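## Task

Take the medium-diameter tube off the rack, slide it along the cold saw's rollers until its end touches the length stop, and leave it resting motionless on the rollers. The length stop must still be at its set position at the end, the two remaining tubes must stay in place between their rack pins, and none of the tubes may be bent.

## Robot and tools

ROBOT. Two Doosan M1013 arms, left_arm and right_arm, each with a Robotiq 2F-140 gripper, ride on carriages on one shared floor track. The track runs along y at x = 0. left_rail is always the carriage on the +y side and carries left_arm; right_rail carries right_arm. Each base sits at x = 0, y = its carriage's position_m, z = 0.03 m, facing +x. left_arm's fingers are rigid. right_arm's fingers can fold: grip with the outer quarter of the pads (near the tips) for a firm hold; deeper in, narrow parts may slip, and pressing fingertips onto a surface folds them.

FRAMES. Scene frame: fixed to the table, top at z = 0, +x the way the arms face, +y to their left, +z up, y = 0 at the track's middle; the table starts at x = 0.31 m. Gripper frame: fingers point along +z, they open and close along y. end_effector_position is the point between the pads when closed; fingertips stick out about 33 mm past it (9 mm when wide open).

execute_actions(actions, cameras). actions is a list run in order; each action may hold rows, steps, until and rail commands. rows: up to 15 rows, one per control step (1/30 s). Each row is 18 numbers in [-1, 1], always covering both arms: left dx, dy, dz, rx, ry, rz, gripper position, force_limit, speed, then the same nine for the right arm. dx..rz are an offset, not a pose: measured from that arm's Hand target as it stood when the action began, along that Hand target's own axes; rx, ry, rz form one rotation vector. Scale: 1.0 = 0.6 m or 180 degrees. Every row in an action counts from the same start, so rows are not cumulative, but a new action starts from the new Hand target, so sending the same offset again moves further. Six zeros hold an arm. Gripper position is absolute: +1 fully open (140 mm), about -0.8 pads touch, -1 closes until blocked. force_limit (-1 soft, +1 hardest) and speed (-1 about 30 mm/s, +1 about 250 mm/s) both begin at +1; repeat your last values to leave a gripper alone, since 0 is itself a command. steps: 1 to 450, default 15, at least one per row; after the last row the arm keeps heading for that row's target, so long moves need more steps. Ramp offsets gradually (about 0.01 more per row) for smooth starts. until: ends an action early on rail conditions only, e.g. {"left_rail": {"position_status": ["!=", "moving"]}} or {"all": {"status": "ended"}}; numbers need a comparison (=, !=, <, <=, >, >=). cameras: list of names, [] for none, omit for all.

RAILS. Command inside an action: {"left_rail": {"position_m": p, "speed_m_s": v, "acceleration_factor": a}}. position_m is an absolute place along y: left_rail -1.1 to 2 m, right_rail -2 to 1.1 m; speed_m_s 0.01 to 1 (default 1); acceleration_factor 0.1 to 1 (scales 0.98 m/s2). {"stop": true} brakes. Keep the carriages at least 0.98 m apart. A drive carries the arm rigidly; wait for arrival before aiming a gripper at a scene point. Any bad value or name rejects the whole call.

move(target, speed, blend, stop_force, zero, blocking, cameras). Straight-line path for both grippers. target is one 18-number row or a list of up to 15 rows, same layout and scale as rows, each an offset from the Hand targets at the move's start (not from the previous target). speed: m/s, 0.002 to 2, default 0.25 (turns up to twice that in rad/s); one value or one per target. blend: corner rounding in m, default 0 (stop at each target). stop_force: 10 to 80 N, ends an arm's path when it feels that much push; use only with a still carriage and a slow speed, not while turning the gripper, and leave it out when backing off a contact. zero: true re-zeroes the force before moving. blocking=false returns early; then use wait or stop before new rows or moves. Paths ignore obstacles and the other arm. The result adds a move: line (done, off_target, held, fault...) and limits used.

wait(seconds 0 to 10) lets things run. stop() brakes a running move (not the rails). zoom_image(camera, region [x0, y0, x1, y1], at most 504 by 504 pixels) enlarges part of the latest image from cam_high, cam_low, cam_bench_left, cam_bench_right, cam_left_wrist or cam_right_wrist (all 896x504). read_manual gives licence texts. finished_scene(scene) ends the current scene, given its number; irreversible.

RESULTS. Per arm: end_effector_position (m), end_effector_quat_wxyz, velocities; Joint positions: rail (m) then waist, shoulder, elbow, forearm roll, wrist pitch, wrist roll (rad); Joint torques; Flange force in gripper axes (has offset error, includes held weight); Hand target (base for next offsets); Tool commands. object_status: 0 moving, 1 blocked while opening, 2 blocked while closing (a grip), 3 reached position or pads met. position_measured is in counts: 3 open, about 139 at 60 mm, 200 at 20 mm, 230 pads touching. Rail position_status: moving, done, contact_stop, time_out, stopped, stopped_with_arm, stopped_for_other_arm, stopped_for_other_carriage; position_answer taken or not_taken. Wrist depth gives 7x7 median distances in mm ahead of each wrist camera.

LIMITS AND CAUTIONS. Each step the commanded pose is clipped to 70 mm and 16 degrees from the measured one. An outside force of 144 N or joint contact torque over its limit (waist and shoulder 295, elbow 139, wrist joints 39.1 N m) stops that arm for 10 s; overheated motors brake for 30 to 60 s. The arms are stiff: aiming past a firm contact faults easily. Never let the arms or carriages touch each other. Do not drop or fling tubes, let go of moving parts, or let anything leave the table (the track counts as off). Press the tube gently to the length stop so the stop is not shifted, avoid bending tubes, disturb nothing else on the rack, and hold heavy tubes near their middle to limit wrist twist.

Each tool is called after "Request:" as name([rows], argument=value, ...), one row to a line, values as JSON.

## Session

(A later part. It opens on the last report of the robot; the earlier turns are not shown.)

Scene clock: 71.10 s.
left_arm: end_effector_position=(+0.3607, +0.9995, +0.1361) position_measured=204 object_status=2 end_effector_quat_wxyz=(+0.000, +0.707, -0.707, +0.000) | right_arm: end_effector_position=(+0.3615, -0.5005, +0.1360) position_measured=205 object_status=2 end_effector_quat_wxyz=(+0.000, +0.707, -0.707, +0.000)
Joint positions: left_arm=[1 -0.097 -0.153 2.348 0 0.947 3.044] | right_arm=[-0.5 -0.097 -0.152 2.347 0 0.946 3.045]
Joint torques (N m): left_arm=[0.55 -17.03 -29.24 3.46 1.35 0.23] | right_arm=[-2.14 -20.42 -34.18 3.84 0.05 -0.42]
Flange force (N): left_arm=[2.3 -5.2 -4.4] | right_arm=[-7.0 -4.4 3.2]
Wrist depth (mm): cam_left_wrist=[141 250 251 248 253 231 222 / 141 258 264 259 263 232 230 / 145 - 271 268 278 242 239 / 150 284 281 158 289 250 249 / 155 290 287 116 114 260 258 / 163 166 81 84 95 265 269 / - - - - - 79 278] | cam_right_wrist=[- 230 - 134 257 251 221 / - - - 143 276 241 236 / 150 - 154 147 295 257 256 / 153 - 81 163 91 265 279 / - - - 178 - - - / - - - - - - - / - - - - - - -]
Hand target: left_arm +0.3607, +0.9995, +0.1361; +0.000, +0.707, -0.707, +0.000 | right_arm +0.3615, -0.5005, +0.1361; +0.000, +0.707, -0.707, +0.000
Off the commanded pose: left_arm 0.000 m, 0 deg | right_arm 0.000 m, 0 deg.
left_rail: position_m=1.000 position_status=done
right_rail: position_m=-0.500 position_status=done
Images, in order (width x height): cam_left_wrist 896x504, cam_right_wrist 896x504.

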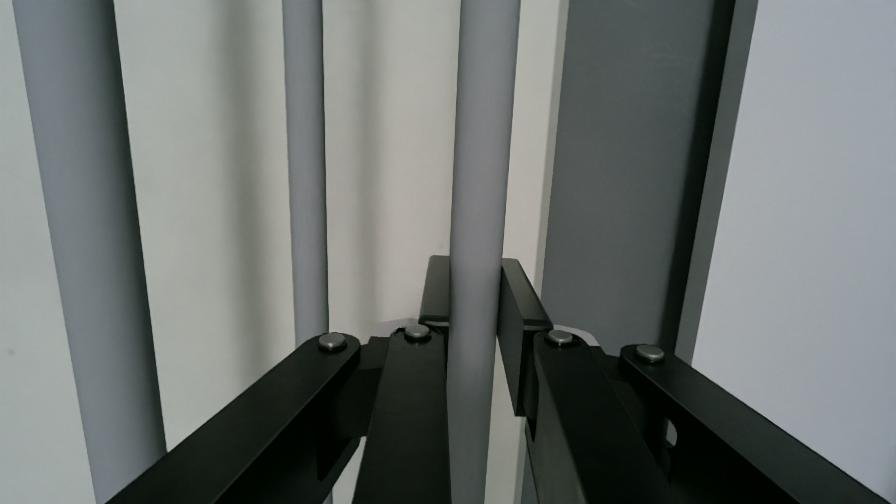

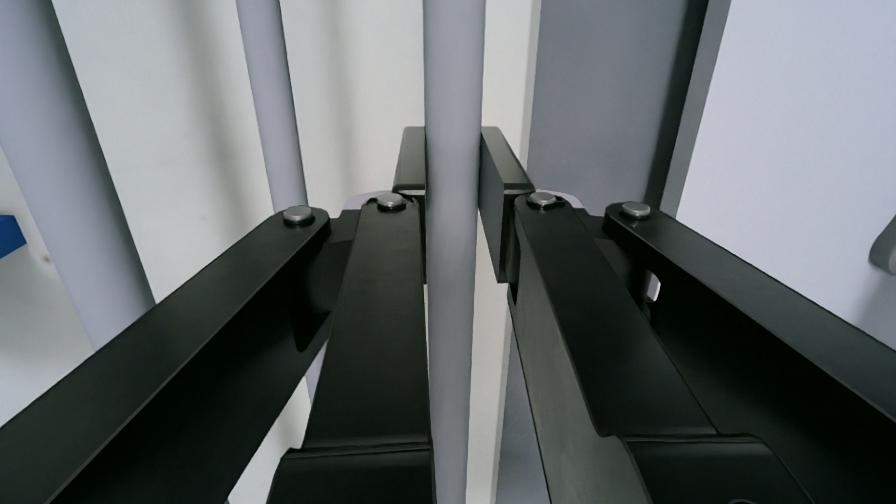

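Request:
move([
  [0,0,-0.3667,0,0,0,-1,0.2,-0.9,0,0,-0.3667,0,0,0,-1,0.2,-0.9],
  [0,-0.6605,-0.3667,0,0,0,-1,0.2,-0.9,0,-0.659,-0.3667,0,0,0,-1,0.2,-0.9],
  [0,-0.6605,-0.27,0,0,0,-1,0.2,-0.9,0,-0.659,-0.27,0,0,0,-1,0.2,-0.9],
], speed=[0.1,0.15,0.1], blend=0.02)

Scene clock: 80.47 s.
left_arm: end_effector_position=(+0.7570, +0.9995, +0.2981) position_measured=204 object_status=2 end_effector_quat_wxyz=(+0.000, +0.707, -0.707, +0.000) | right_arm: end_effector_position=(+0.7569, -0.5005, +0.2981) position_measured=205 object_status=2 end_effector_quat_wxyz=(+0.000, +0.707, -0.707, +0.000)
Joint positions: left_arm=[1 -0.046 0.352 1.461 0 1.329 3.095] | right_arm=[-0.5 -0.046 0.351 1.462 0 1.329 3.095]
Joint torques (N m): left_arm=[14.8 -80.86 -42.61 10.44 0.41 0.17] | right_arm=[-15.82 -81.08 -45.33 -1.94 -0.25 -0.43]
Flange force (N): left_arm=[19.9 -1.6 4.4] | right_arm=[-21.4 1.6 6.9]
Wrist depth (mm): cam_left_wrist=[399 406 401 141 - 395 394 / 428 421 412 146 421 410 300 / 438 438 419 148 430 432 306 / 459 450 - 156 432 440 321 / 475 479 - 127 113 481 450 / 1391 - 81 90 95 - 348 / - - - 174 - 79 -] | cam_right_wrist=[163 196 - 131 393 207 284 / 396 196 - 142 422 194 305 / 434 212 340 147 344 210 331 / 1343 - 82 162 91 206 497 / - - - 178 - - - / - - - - - - - / - - - - - - -]
Hand target: left_arm +0.7570, +0.9995, +0.2981; +0.000, +0.707, -0.707, +0.000 | right_arm +0.7569, -0.5005, +0.2981; +0.000, +0.707, -0.707, +0.000
Off the commanded pose: left_arm 0.000 m, 0 deg | right_arm 0.000 m, 0 deg.
left_rail: position_m=1.000 position_status=done
right_rail: position_m=-0.500 position_status=done
move: done

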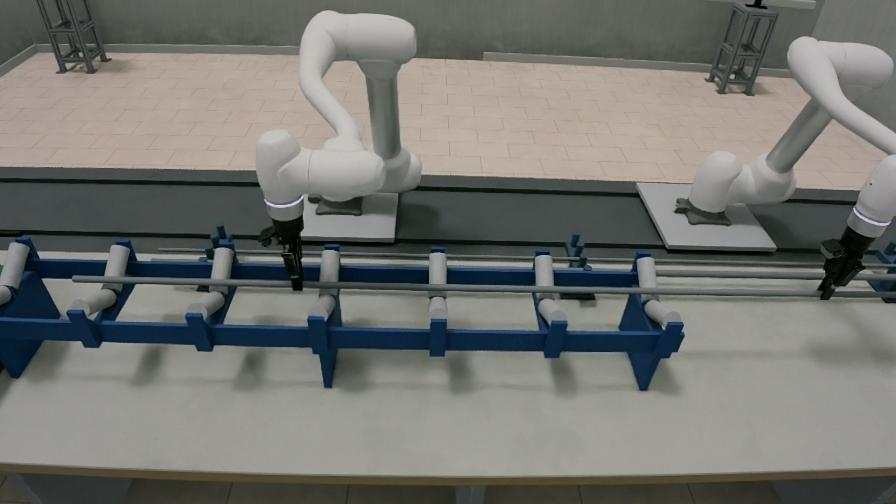

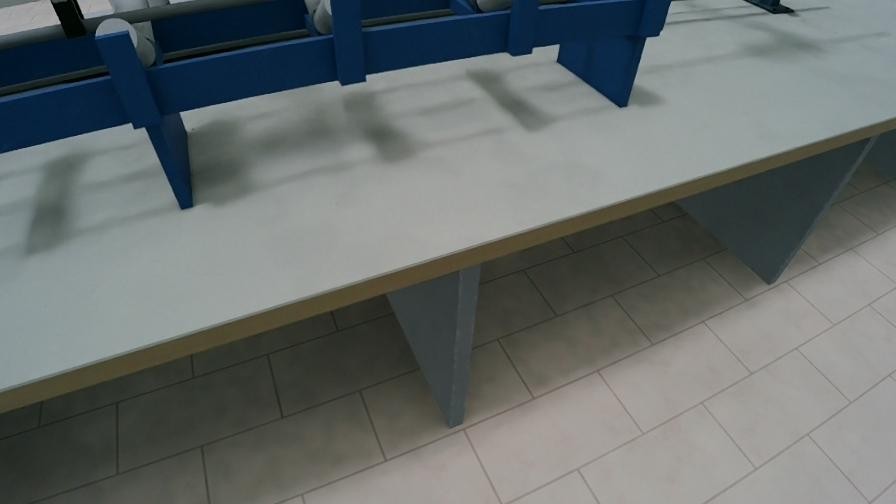

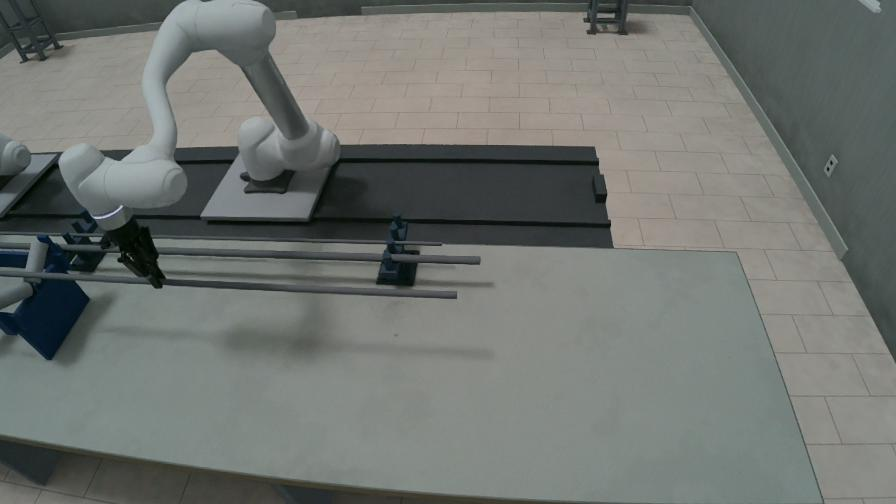

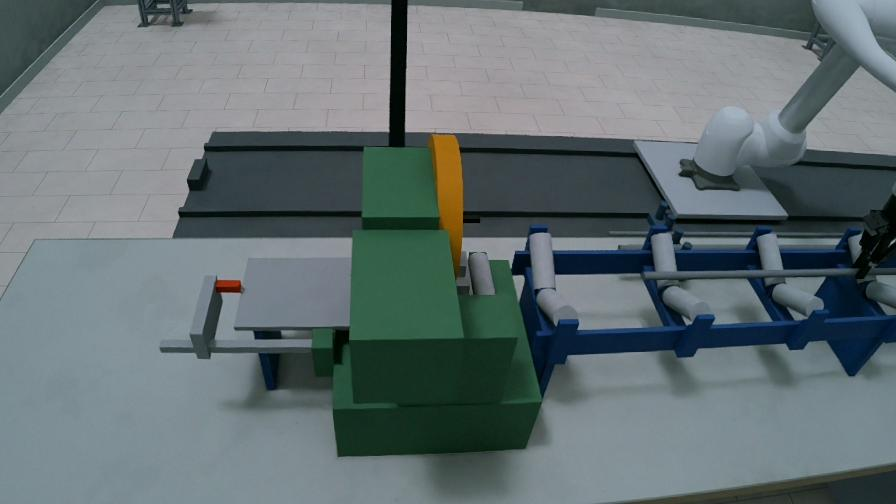

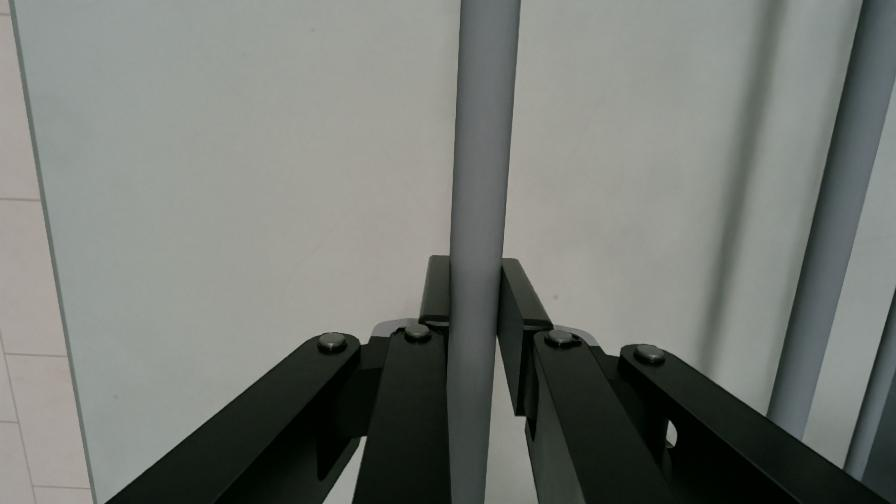

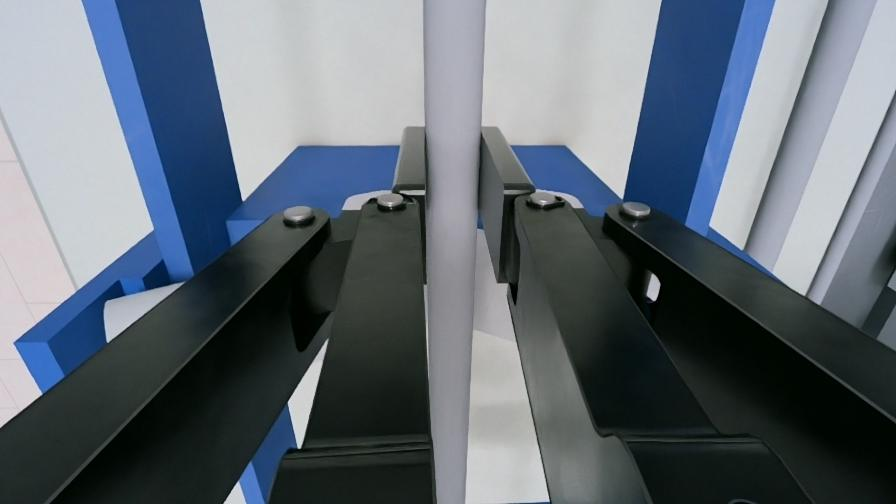

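Request:
execute_actions([
  {"left_rail":{"position_m":0.88,"speed_m_s":0.15,"acceleration_factor":0.2},"right_rail":{"position_m":-0.62,"speed_m_s":0.15,"acceleration_factor":0.2},"steps":120,"until":{"all":{"status":"ended"}}},
], cameras=["cam_right_wrist"])

Request:
move(target=[0,0,0.1,0,0,0,-1,0.2,-0.9,0,0,0.1,0,0,0,-1,0.2,-0.9], speed=0.02, stop_force=12, cameras=["cam_right_wrist","cam_bench_right","cam_high"])

Scene clock: 91.73 s.
left_arm: end_effector_position=(+0.7570, +0.8795, +0.2980) position_measured=204 object_status=2 end_effector_quat_wxyz=(+0.000, +0.707, -0.707, +0.000) | right_arm: end_effector_position=(+0.7569, -0.6205, +0.2980) position_measured=205 object_status=2 end_effector_quat_wxyz=(+0.000, +0.707, -0.707, +0.000)
Joint positions: left_arm=[0.88 -0.046 0.352 1.461 0 1.329 3.095] | right_arm=[-0.62 -0.046 0.351 1.462 0 1.329 3.095]
Joint torques (N m): left_arm=[13.86 -80.63 -42.71 10.35 0.38 0.33] | right_arm=[-16.13 -81.04 -45.14 -1.83 -0.22 -0.45]
Flange force (N): left_arm=[18.9 -1.0 4.4] | right_arm=[-21.8 1.3 7.2]
Wrist depth (mm): cam_left_wrist=[408 402 - 139 399 - 404 / 412 417 - - 417 414 408 / 433 423 427 - 426 432 427 / - 442 - 157 449 460 439 / 475 471 459 116 107 471 - / 498 479 81 90 95 - 360 / - - - - - 79 516] | cam_right_wrist=[163 196 399 132 400 207 282 / - 197 - 142 427 225 311 / - 213 - 147 440 227 333 / - - 82 159 91 210 516 / - - - 182 - - - / - - - - - - - / - - - - - - -]
Hand target: left_arm +0.7570, +0.8795, +0.2981; +0.000, +0.707, -0.707, +0.000 | right_arm +0.7569, -0.6205, +0.2981; +0.000, +0.707, -0.707, +0.000
Tool commands: left_gripper/position=-1.0 left_gripper/force_limit=+0.2 left_gripper/speed=-0.9 right_gripper/position=-1.0 right_gripper/force_limit=+0.2 right_gripper/speed=-0.9
Off the commanded pose: left_arm 0.000 m, 0 deg | right_arm 0.000 m, 0 deg.
left_rail: position_m=0.880 speed_m_s=0.15 position_status=done
right_rail: position_m=-0.620 speed_m_s=0.15 position_status=done
Images, in order (width x height): cam_right_wrist 896x504.

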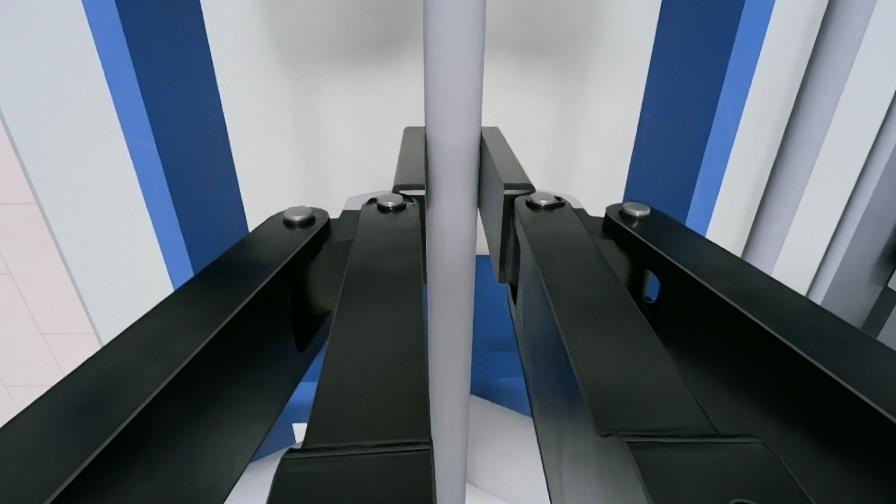

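Scene clock: 93.17 s.
left_arm: end_effector_position=(+0.7571, +0.8795, +0.2813) position_measured=204 object_status=2 end_effector_quat_wxyz=(+0.000, +0.707, -0.707, +0.000) | right_arm: end_effector_position=(+0.7571, -0.6205, +0.2831) position_measured=205 object_status=2 end_effector_quat_wxyz=(+0.000, +0.707, -0.707, +0.000)
Joint positions: left_arm=[0.88 -0.046 0.359 1.483 0 1.3 3.095] | right_arm=[-0.62 -0.046 0.357 1.481 0 1.303 3.095]
Joint torques (N m): left_arm=[13.82 -69.09 -32.33 10.51 1.73 0.4] | right_arm=[-16.14 -61.98 -26.52 -1.98 2.28 -0.45]
Flange force (N): left_arm=[18.9 -3.8 -11.1] | right_arm=[-22.2 -7.2 -20.4]
Wrist depth (mm): cam_left_wrist=[384 389 389 138 388 377 388 / 402 392 395 - 387 - 282 / 418 423 - - 416 427 289 / 434 426 - 155 435 - 308 / 457 - 103 148 114 - 316 / 475 460 81 84 95 - 459 / - - - 175 - 79 351] | cam_right_wrist=[155 195 375 131 - 182 273 / - 229 396 143 418 195 298 / 416 211 424 148 433 210 310 / 474 188 82 163 - 197 484 / - - - 178 - - - / - - - - - - - / - - - - - - -]
Hand target: left_arm +0.7571, +0.8795, +0.2813; +0.000, +0.707, -0.707, +0.000 (not the last commanded pose) | right_arm +0.7571, -0.6205, +0.2831; +0.000, +0.707, -0.707, +0.000 (not the last commanded pose)
Off the commanded pose: left_arm 0.043 m, 0 deg | right_arm 0.045 m, 0 deg.
left_rail: position_m=0.880 speed_m_s=0.15 position_status=done
right_rail: position_m=-0.620 speed_m_s=0.15 position_status=done
move: contact (left_arm, right_arm)
Images, in order (width x height): cam_high 896x504, cam_bench_right 896x504, cam_right_wrist 896x504.

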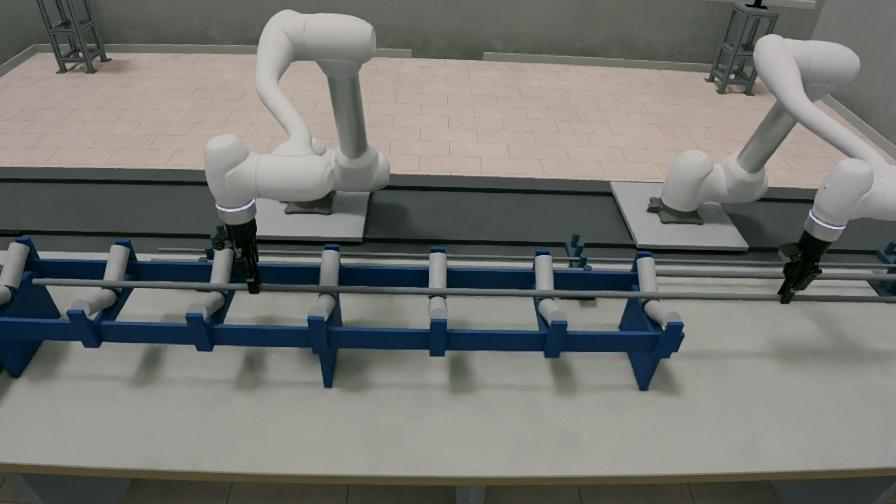

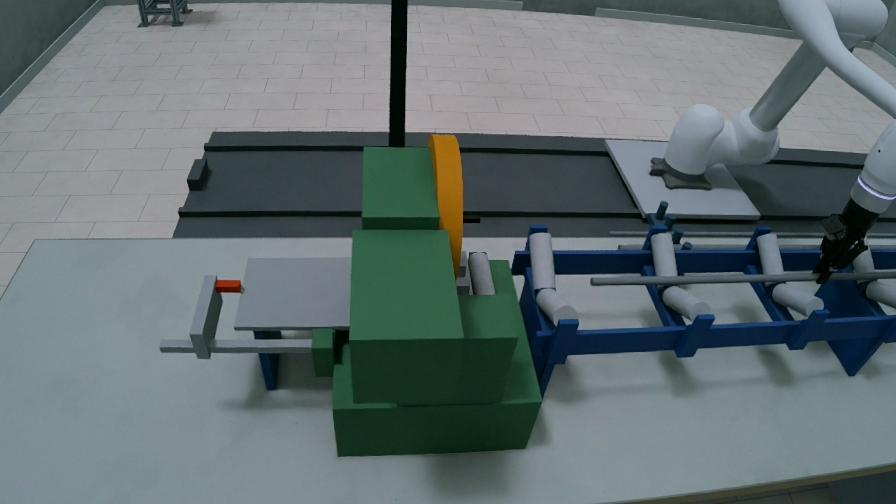

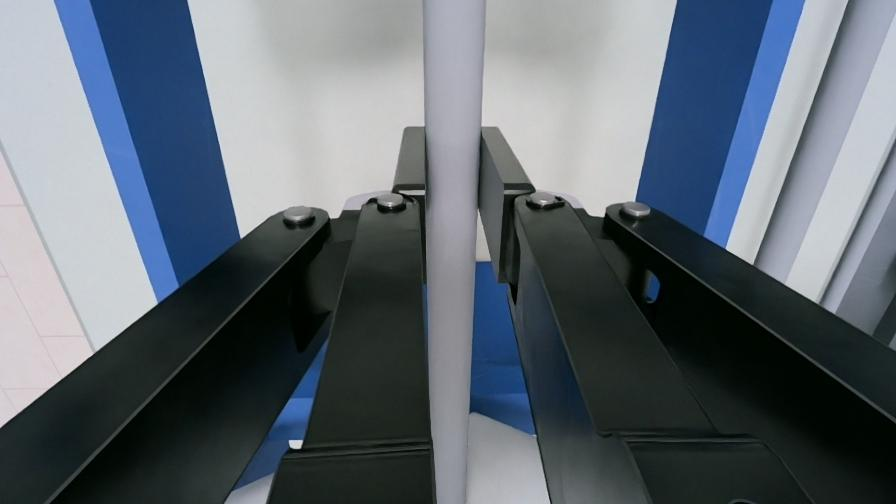

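Request:
move([
  [0,0,-0.001,0,0,0,-1,0.2,-0.9,0,0,-0.002,0,0,0,-1,0.2,-0.9],
  [0,0,-0.001,0,0,0,-0.4,0.2,-0.9,0,0,-0.002,0,0,0,-0.4,0.2,-0.9],
  [0,0,-0.2,0,0,0,-0.4,0.2,-0.9,0,0,-0.25,0,0,0,-0.4,0.2,-0.9],
], speed=[0.02,0.02,0.2], cameras=["cam_right_wrist"])

Request:
execute_actions([
  {"left_rail":{"position_m":1.5,"speed_m_s":0.5,"acceleration_factor":0.5},"steps":150,"until":{"left_rail":{"position_status":["!=","moving"]}}},
], cameras=["cam_left_wrist","cam_bench_left","cam_high","cam_bench_right"])

Scene clock: 106.80 s.
left_arm: end_effector_position=(+0.7570, +0.8794, +0.4014) position_measured=179 object_status=3 end_effector_quat_wxyz=(+0.000, +0.707, -0.707, +0.000) | right_arm: end_effector_position=(+0.7569, -0.6205, +0.4331) position_measured=179 object_status=3 end_effector_quat_wxyz=(+0.000, +0.707, -0.707, +0.000)
Joint positions: left_arm=[0.88 -0.046 0.326 1.31 0 1.506 3.095] | right_arm=[-0.62 -0.046 0.323 1.256 0 1.562 3.095]
Joint torques (N m): left_arm=[0.61 -74.21 -40.61 4.35 -0.03 0.19] | right_arm=[-1.81 -73.89 -43.71 4.73 0.05 -0.46]
Flange force (N): left_arm=[1.0 -1.7 -2.6] | right_arm=[-2.8 6.0 2.7]
Wrist depth (mm): cam_left_wrist=[1227 498 - 249 478 492 380 / 1264 520 - 505 526 510 398 / 1284 538 546 528 529 524 528 / 1391 557 - - 539 555 - / 1439 589 101 - 131 582 - / 1473 77 82 84 87 88 560 / - - - 627 - 70 -] | cam_right_wrist=[- - - 270 327 531 543 / 1254 - 356 290 374 546 577 / 1365 - 332 154 129 - 605 / 1454 - 81 449 - 77 640 / - - - 383 - - - / - - - 759 - - - / - - - - - - -]
Hand target: left_arm +0.7571, +0.8795, +0.4013; +0.000, +0.707, -0.707, +0.000 | right_arm +0.7570, -0.6205, +0.4331; +0.000, +0.707, -0.707, +0.000
Off the commanded pose: left_arm 0.000 m, 0 deg | right_arm 0.000 m, 0 deg.
left_rail: position_m=0.880 speed_m_s=0.15 position_status=done
right_rail: position_m=-0.620 speed_m_s=0.15 position_status=done
move: done
Images, in order (width x height): cam_right_wrist 896x504.

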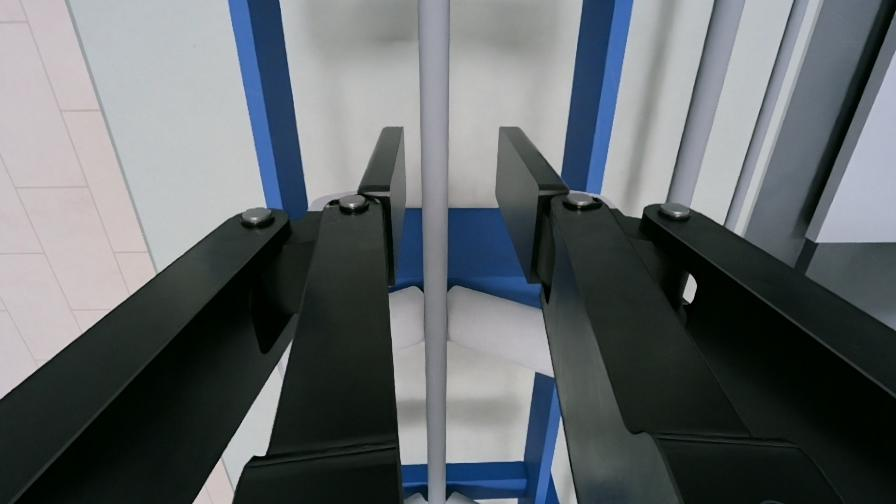

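Scene clock: 109.27 s.
left_arm: end_effector_position=(+0.7571, +1.4994, +0.4013) position_measured=179 object_status=3 end_effector_quat_wxyz=(+0.000, +0.707, -0.707, +0.000) | right_arm: end_effector_position=(+0.7570, -0.6205, +0.4331) position_measured=179 object_status=3 end_effector_quat_wxyz=(+0.000, +0.707, -0.707, +0.000)
Joint positions: left_arm=[1.5 -0.046 0.326 1.31 0 1.506 3.095] | right_arm=[-0.62 -0.046 0.323 1.256 0 1.562 3.095]
Joint torques (N m): left_arm=[0.01 -74.63 -40.48 4.44 0.07 0.28] | right_arm=[-1.92 -76.02 -43.39 4.73 0.08 -0.45]
Flange force (N): left_arm=[0.4 -2.2 -2.9] | right_arm=[-3.3 1.4 2.6]
Wrist depth (mm): cam_left_wrist=[1215 - 503 491 498 - - / 1258 534 505 502 537 526 540 / 1304 550 530 534 - 539 532 / 1376 - - 289 - 546 - / 1407 - 101 112 131 434 - / 1465 77 82 79 87 88 601 / - - - - - 70 -] | cam_right_wrist=[1138 495 485 269 320 - 538 / 1241 - 531 - 543 535 602 / 1381 592 329 302 128 632 607 / 1446 - 81 430 - 77 650 / - - - 385 - - - / - - - 756 - - - / - - - - - - -]
Hand target: left_arm +0.7571, +1.4994, +0.4013; +0.000, +0.707, -0.707, +0.000 | right_arm +0.7570, -0.6205, +0.4331; +0.000, +0.707, -0.707, +0.000
Tool commands: left_gripper/position=-0.4 left_gripper/force_limit=+0.2 left_gripper/speed=-0.9 right_gripper/position=-0.4 right_gripper/force_limit=+0.2 right_gripper/speed=-0.9
Off the commanded pose: left_arm 0.000 m, 0 deg | right_arm 0.000 m, 0 deg.
left_rail: position_m=1.500 speed_m_s=0.50 position_status=done
right_rail: position_m=-0.620 speed_m_s=0.15 position_status=done
Images, in order (width x height): cam_high 896x504, cam_bench_left 896x504, cam_bench_right 896x504, cam_left_wrist 896x504.

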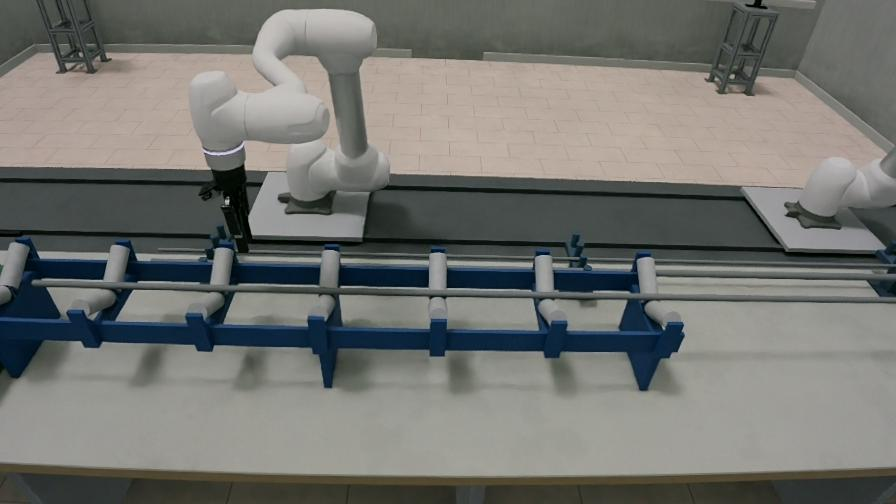

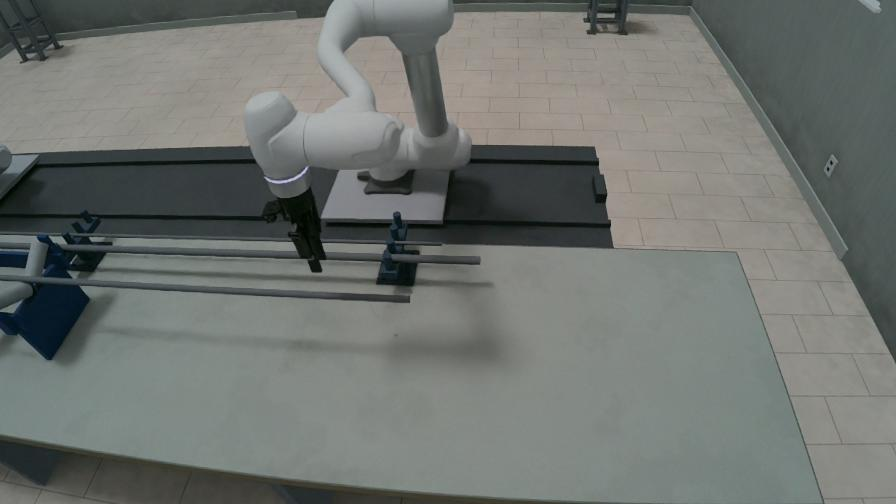

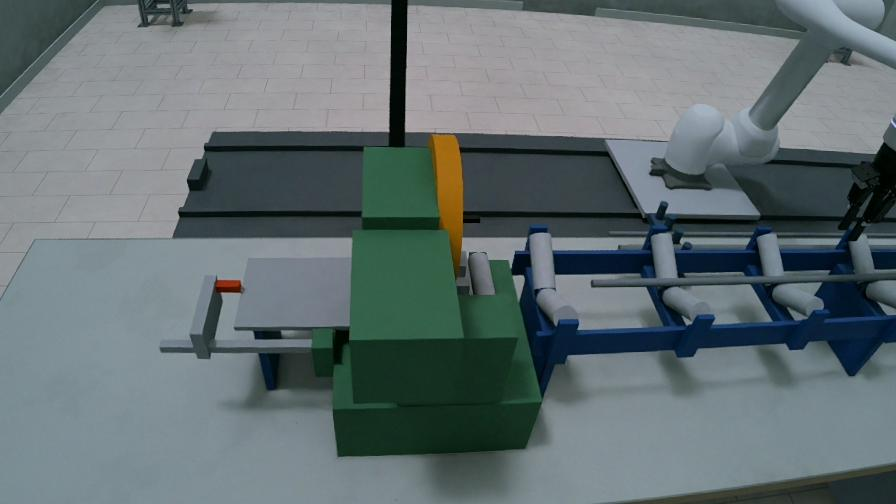

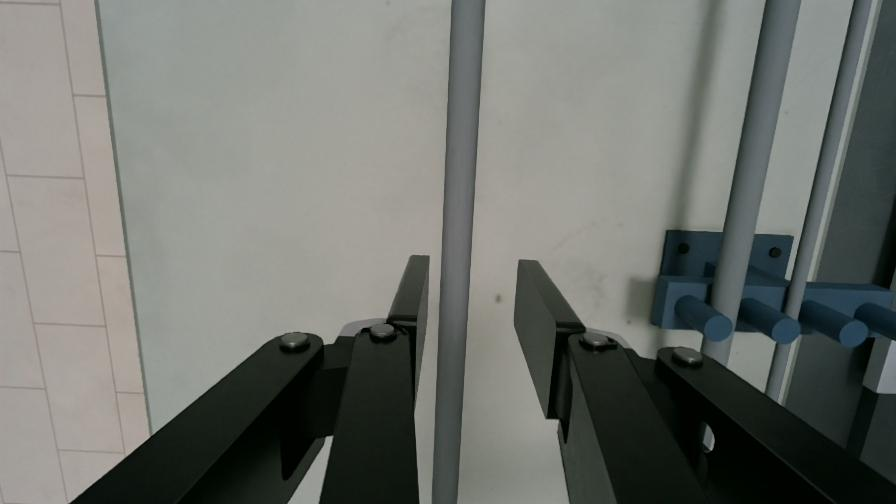

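Request:
move(target=[0,-0.008,0.198,0,0,0,-0.4,0.2,-0.9,0,0,0,0,0,0,-0.4,0.2,-0.9], speed=0.12, cameras=["cam_left_wrist"])

Request:
execute_actions([
  {"rows":[[0,0,0,0,0,0,-1,-1,-1,0,0,0,0,0,0,-0.4,0.2,-0.9]],"steps":50},
], cameras=["cam_left_wrist"])

Request:
execute_actions([
  {"left_rail":{"position_m":1.3,"speed_m_s":0.12,"acceleration_factor":0.2},"steps":100,"until":{"left_rail":{"position_status":["!=","moving"]}}},
])

Scene clock: 117.20 s.
left_arm: end_effector_position=(+0.7619, +1.4995, +0.2825) position_measured=179 object_status=3 end_effector_quat_wxyz=(+0.000, +0.707, -0.707, +0.000) | right_arm: end_effector_position=(+0.7570, -0.6205, +0.4331) position_measured=179 object_status=3 end_effector_quat_wxyz=(+0.000, +0.707, -0.707, +0.000)
Joint positions: left_arm=[1.5 -0.046 0.365 1.47 0 1.305 3.096] | right_arm=[-0.62 -0.046 0.323 1.256 0 1.562 3.095]
Joint torques (N m): left_arm=[0.34 -75.7 -39.21 4.19 0.01 0.21] | right_arm=[-2.03 -75.73 -43.43 4.74 0.07 -0.44]
Flange force (N): left_arm=[0.6 -0.1 -2.6] | right_arm=[-3.4 2.4 2.1]
Wrist depth (mm): cam_left_wrist=[380 374 - 144 383 - - / 416 - 401 150 402 402 405 / 419 - 422 159 408 - 420 / 423 438 - 163 432 445 426 / 459 449 101 164 130 433 323 / 1318 77 82 79 87 89 310 / - - - - - 70 -] | cam_right_wrist=[1229 - 508 277 324 514 554 / 1397 - 538 293 541 555 - / 1350 578 332 154 370 - 574 / 1499 - 81 433 - 77 619 / - - - 382 - - - / - - - - - - - / - - - - - - -]
Hand target: left_arm +0.7619, +1.4995, +0.2825; +0.000, +0.707, -0.707, +0.000 | right_arm +0.7570, -0.6205, +0.4331; +0.000, +0.707, -0.707, +0.000
Off the commanded pose: left_arm 0.000 m, 0 deg | right_arm 0.000 m, 0 deg.
left_rail: position_m=1.500 speed_m_s=0.50 position_status=done
right_rail: position_m=-0.620 speed_m_s=0.15 position_status=done
move: done
Images, in order (width x height): cam_left_wrist 896x504.

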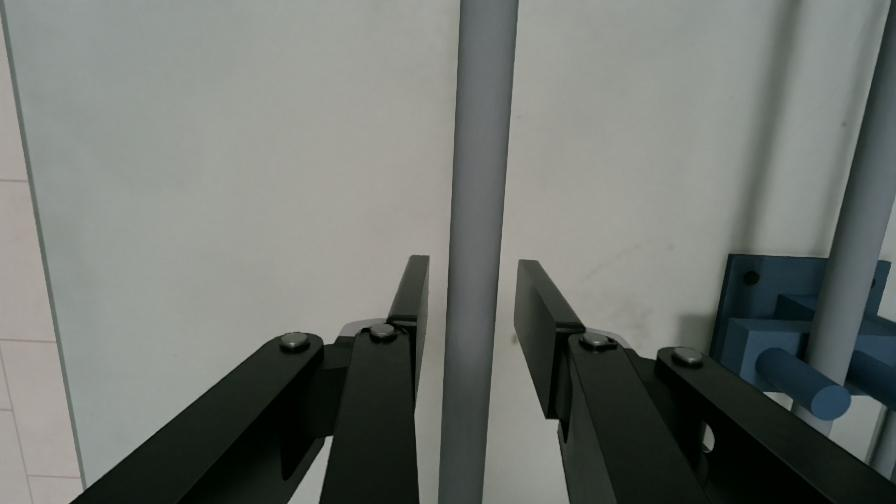

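Scene clock: 119.07 s.
left_arm: end_effector_position=(+0.7619, +1.4995, +0.2825) position_measured=202 object_status=2 end_effector_quat_wxyz=(+0.000, +0.707, -0.707, +0.000) | right_arm: end_effector_position=(+0.7570, -0.6205, +0.4331) position_measured=179 object_status=3 end_effector_quat_wxyz=(+0.000, +0.707, -0.707, +0.000)
Joint positions: left_arm=[1.5 -0.046 0.365 1.471 0 1.305 3.096] | right_arm=[-0.62 -0.046 0.323 1.256 0 1.562 3.095]
Joint torques (N m): left_arm=[0.11 -76.16 -38.98 4.23 -0.06 0.27] | right_arm=[-1.9 -75.98 -43.25 4.73 0.08 -0.44]
Flange force (N): left_arm=[0.6 -1.6 -2.7] | right_arm=[-2.9 1.0 2.5]
Wrist depth (mm): cam_left_wrist=[- - 374 145 387 387 386 / 398 - - 149 400 398 398 / 417 422 - 156 414 415 286 / 438 424 401 163 430 428 427 / 457 449 - 151 115 442 322 / 1304 461 78 79 95 95 307 / - - - - - - -] | cam_right_wrist=[1217 498 - 507 326 520 576 / 1254 544 351 297 544 546 541 / 1350 - 329 154 129 484 587 / - - 81 350 - 77 - / - - - 383 - - - / - - - 752 - - - / - - - - - - -]
Hand target: left_arm +0.7619, +1.4995, +0.2825; +0.000, +0.707, -0.707, +0.000 | right_arm +0.7570, -0.6205, +0.4331; +0.000, +0.707, -0.707, +0.000
Off the commanded pose: left_arm 0.000 m, 0 deg | right_arm 0.000 m, 0 deg.
left_rail: position_m=1.500 speed_m_s=0.50 position_status=done
right_rail: position_m=-0.620 speed_m_s=0.15 position_status=done
Images, in order (width x height): cam_left_wrist 896x504.

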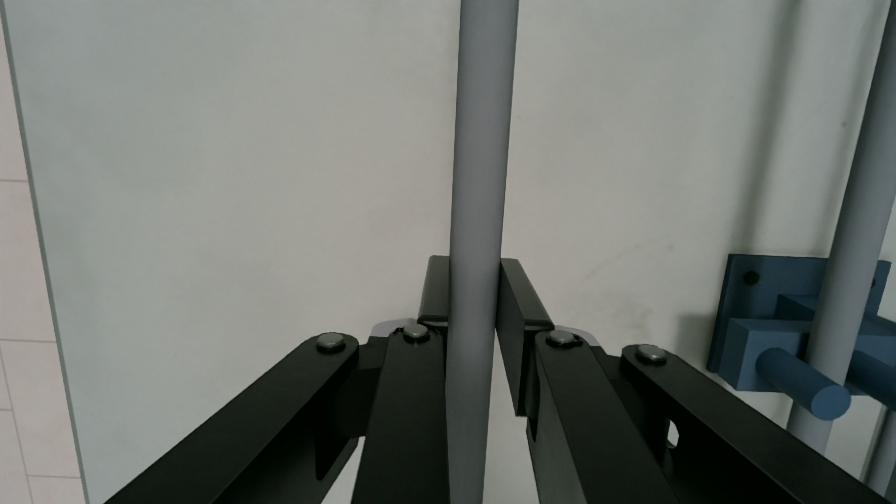

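Scene clock: 121.57 s.
left_arm: end_effector_position=(+0.7619, +1.2995, +0.2825) position_measured=202 object_status=2 end_effector_quat_wxyz=(+0.000, +0.707, -0.707, +0.000) | right_arm: end_effector_position=(+0.7570, -0.6205, +0.4331) position_measured=179 object_status=3 end_effector_quat_wxyz=(+0.000, +0.707, -0.707, +0.000)
Joint positions: left_arm=[1.3 -0.046 0.365 1.471 0 1.305 3.096] | right_arm=[-0.62 -0.046 0.323 1.256 0 1.562 3.095]
Joint torques (N m): left_arm=[0.51 -74.79 -37.92 4.26 -0.03 0.22] | right_arm=[-1.85 -75.75 -43.38 4.71 0.03 -0.43]
Flange force (N): left_arm=[1.1 -1.7 -4.6] | right_arm=[-3.4 2.2 2.4]
Wrist depth (mm): cam_left_wrist=[393 387 387 145 390 - 380 / 399 - 400 149 - - 393 / - - 423 156 418 412 298 / 426 432 425 159 426 - 425 / 1290 - - 149 444 - - / 476 - 79 84 95 - 329 / - - - - - - 351] | cam_right_wrist=[- - 503 502 323 519 541 / 1307 - 342 300 366 554 577 / - - 328 154 371 - 602 / 1490 - 81 349 - 77 - / - - - 384 - - - / - - - - - - - / - - - - - - -]
Hand target: left_arm +0.7619, +1.2995, +0.2825; +0.000, +0.707, -0.707, +0.000 | right_arm +0.7570, -0.6205, +0.4331; +0.000, +0.707, -0.707, +0.000
Tool commands: left_gripper/position=-1.0 left_gripper/force_limit=-1.0 left_gripper/speed=-1.0 right_gripper/position=-0.4 right_gripper/force_limit=+0.2 right_gripper/speed=-0.9
Off the commanded pose: left_arm 0.000 m, 0 deg | right_arm 0.000 m, 0 deg.
left_rail: position_m=1.300 speed_m_s=0.12 position_status=done
right_rail: position_m=-0.620 speed_m_s=0.15 position_status=done

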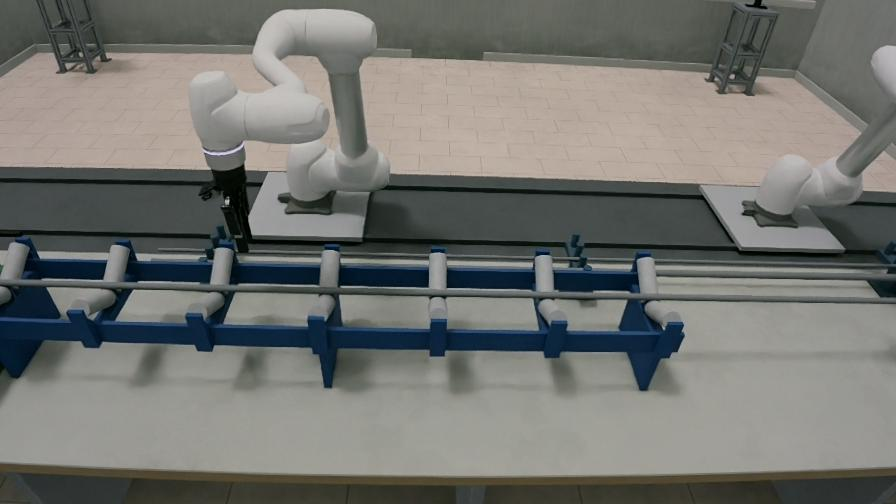

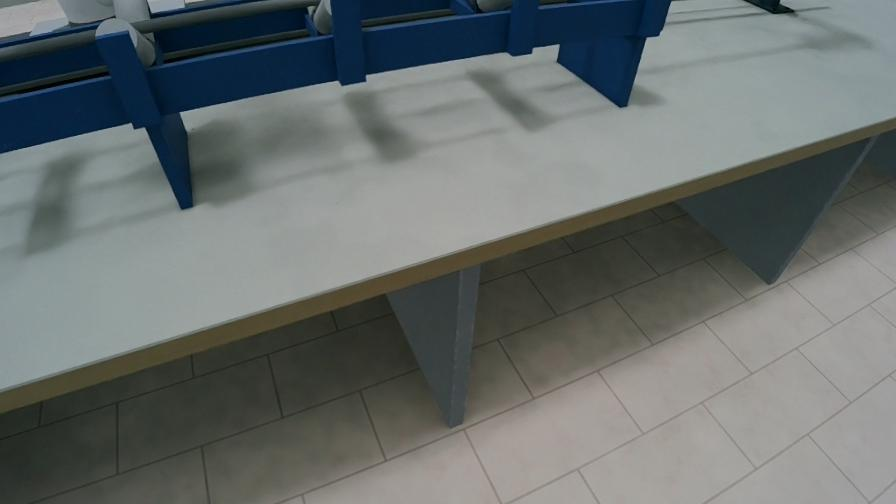

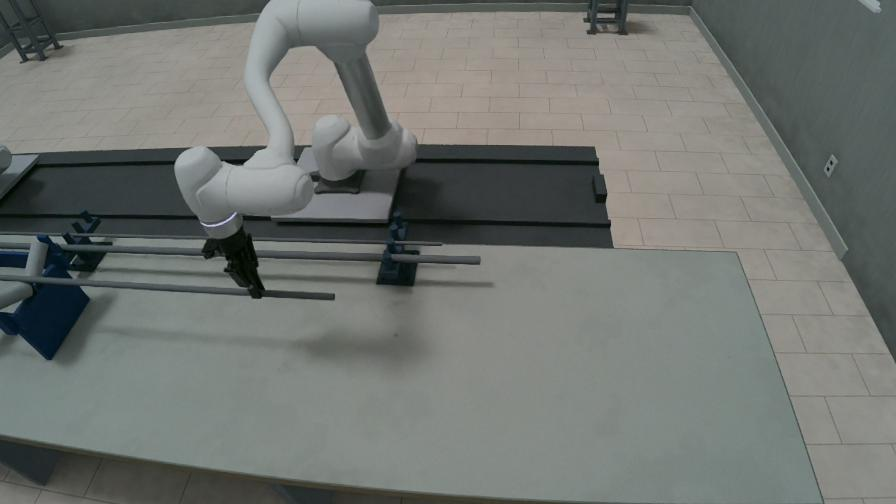

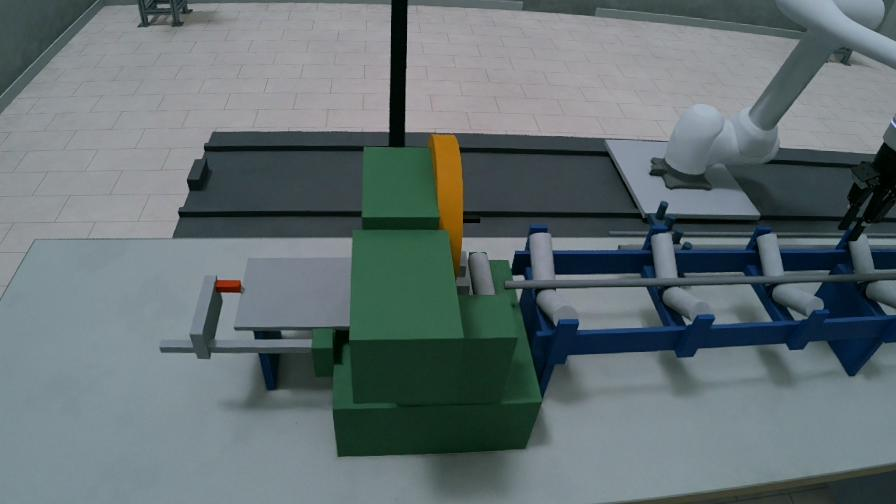

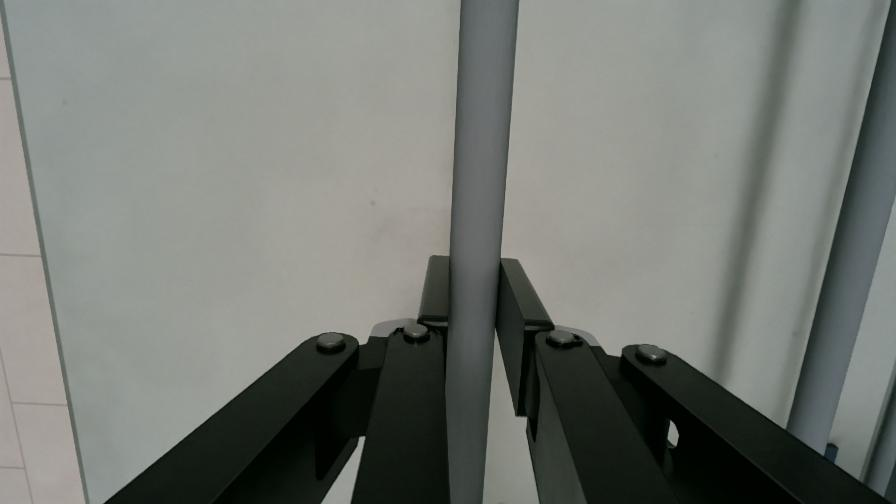

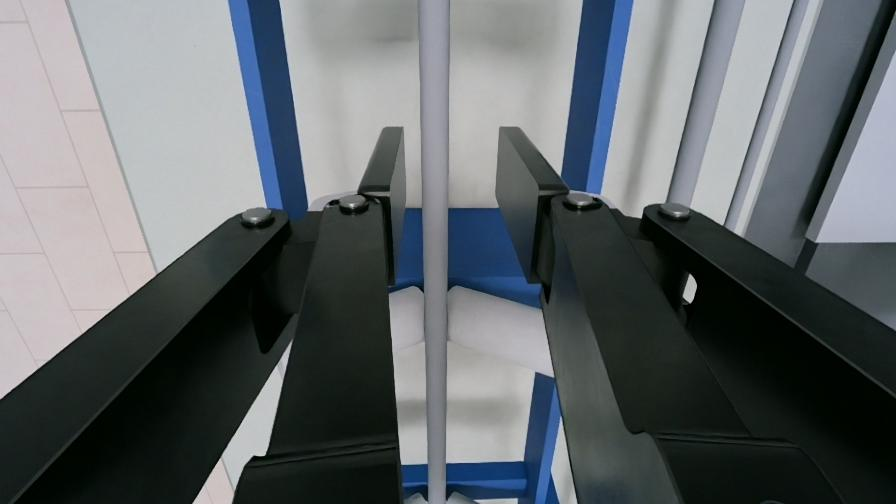

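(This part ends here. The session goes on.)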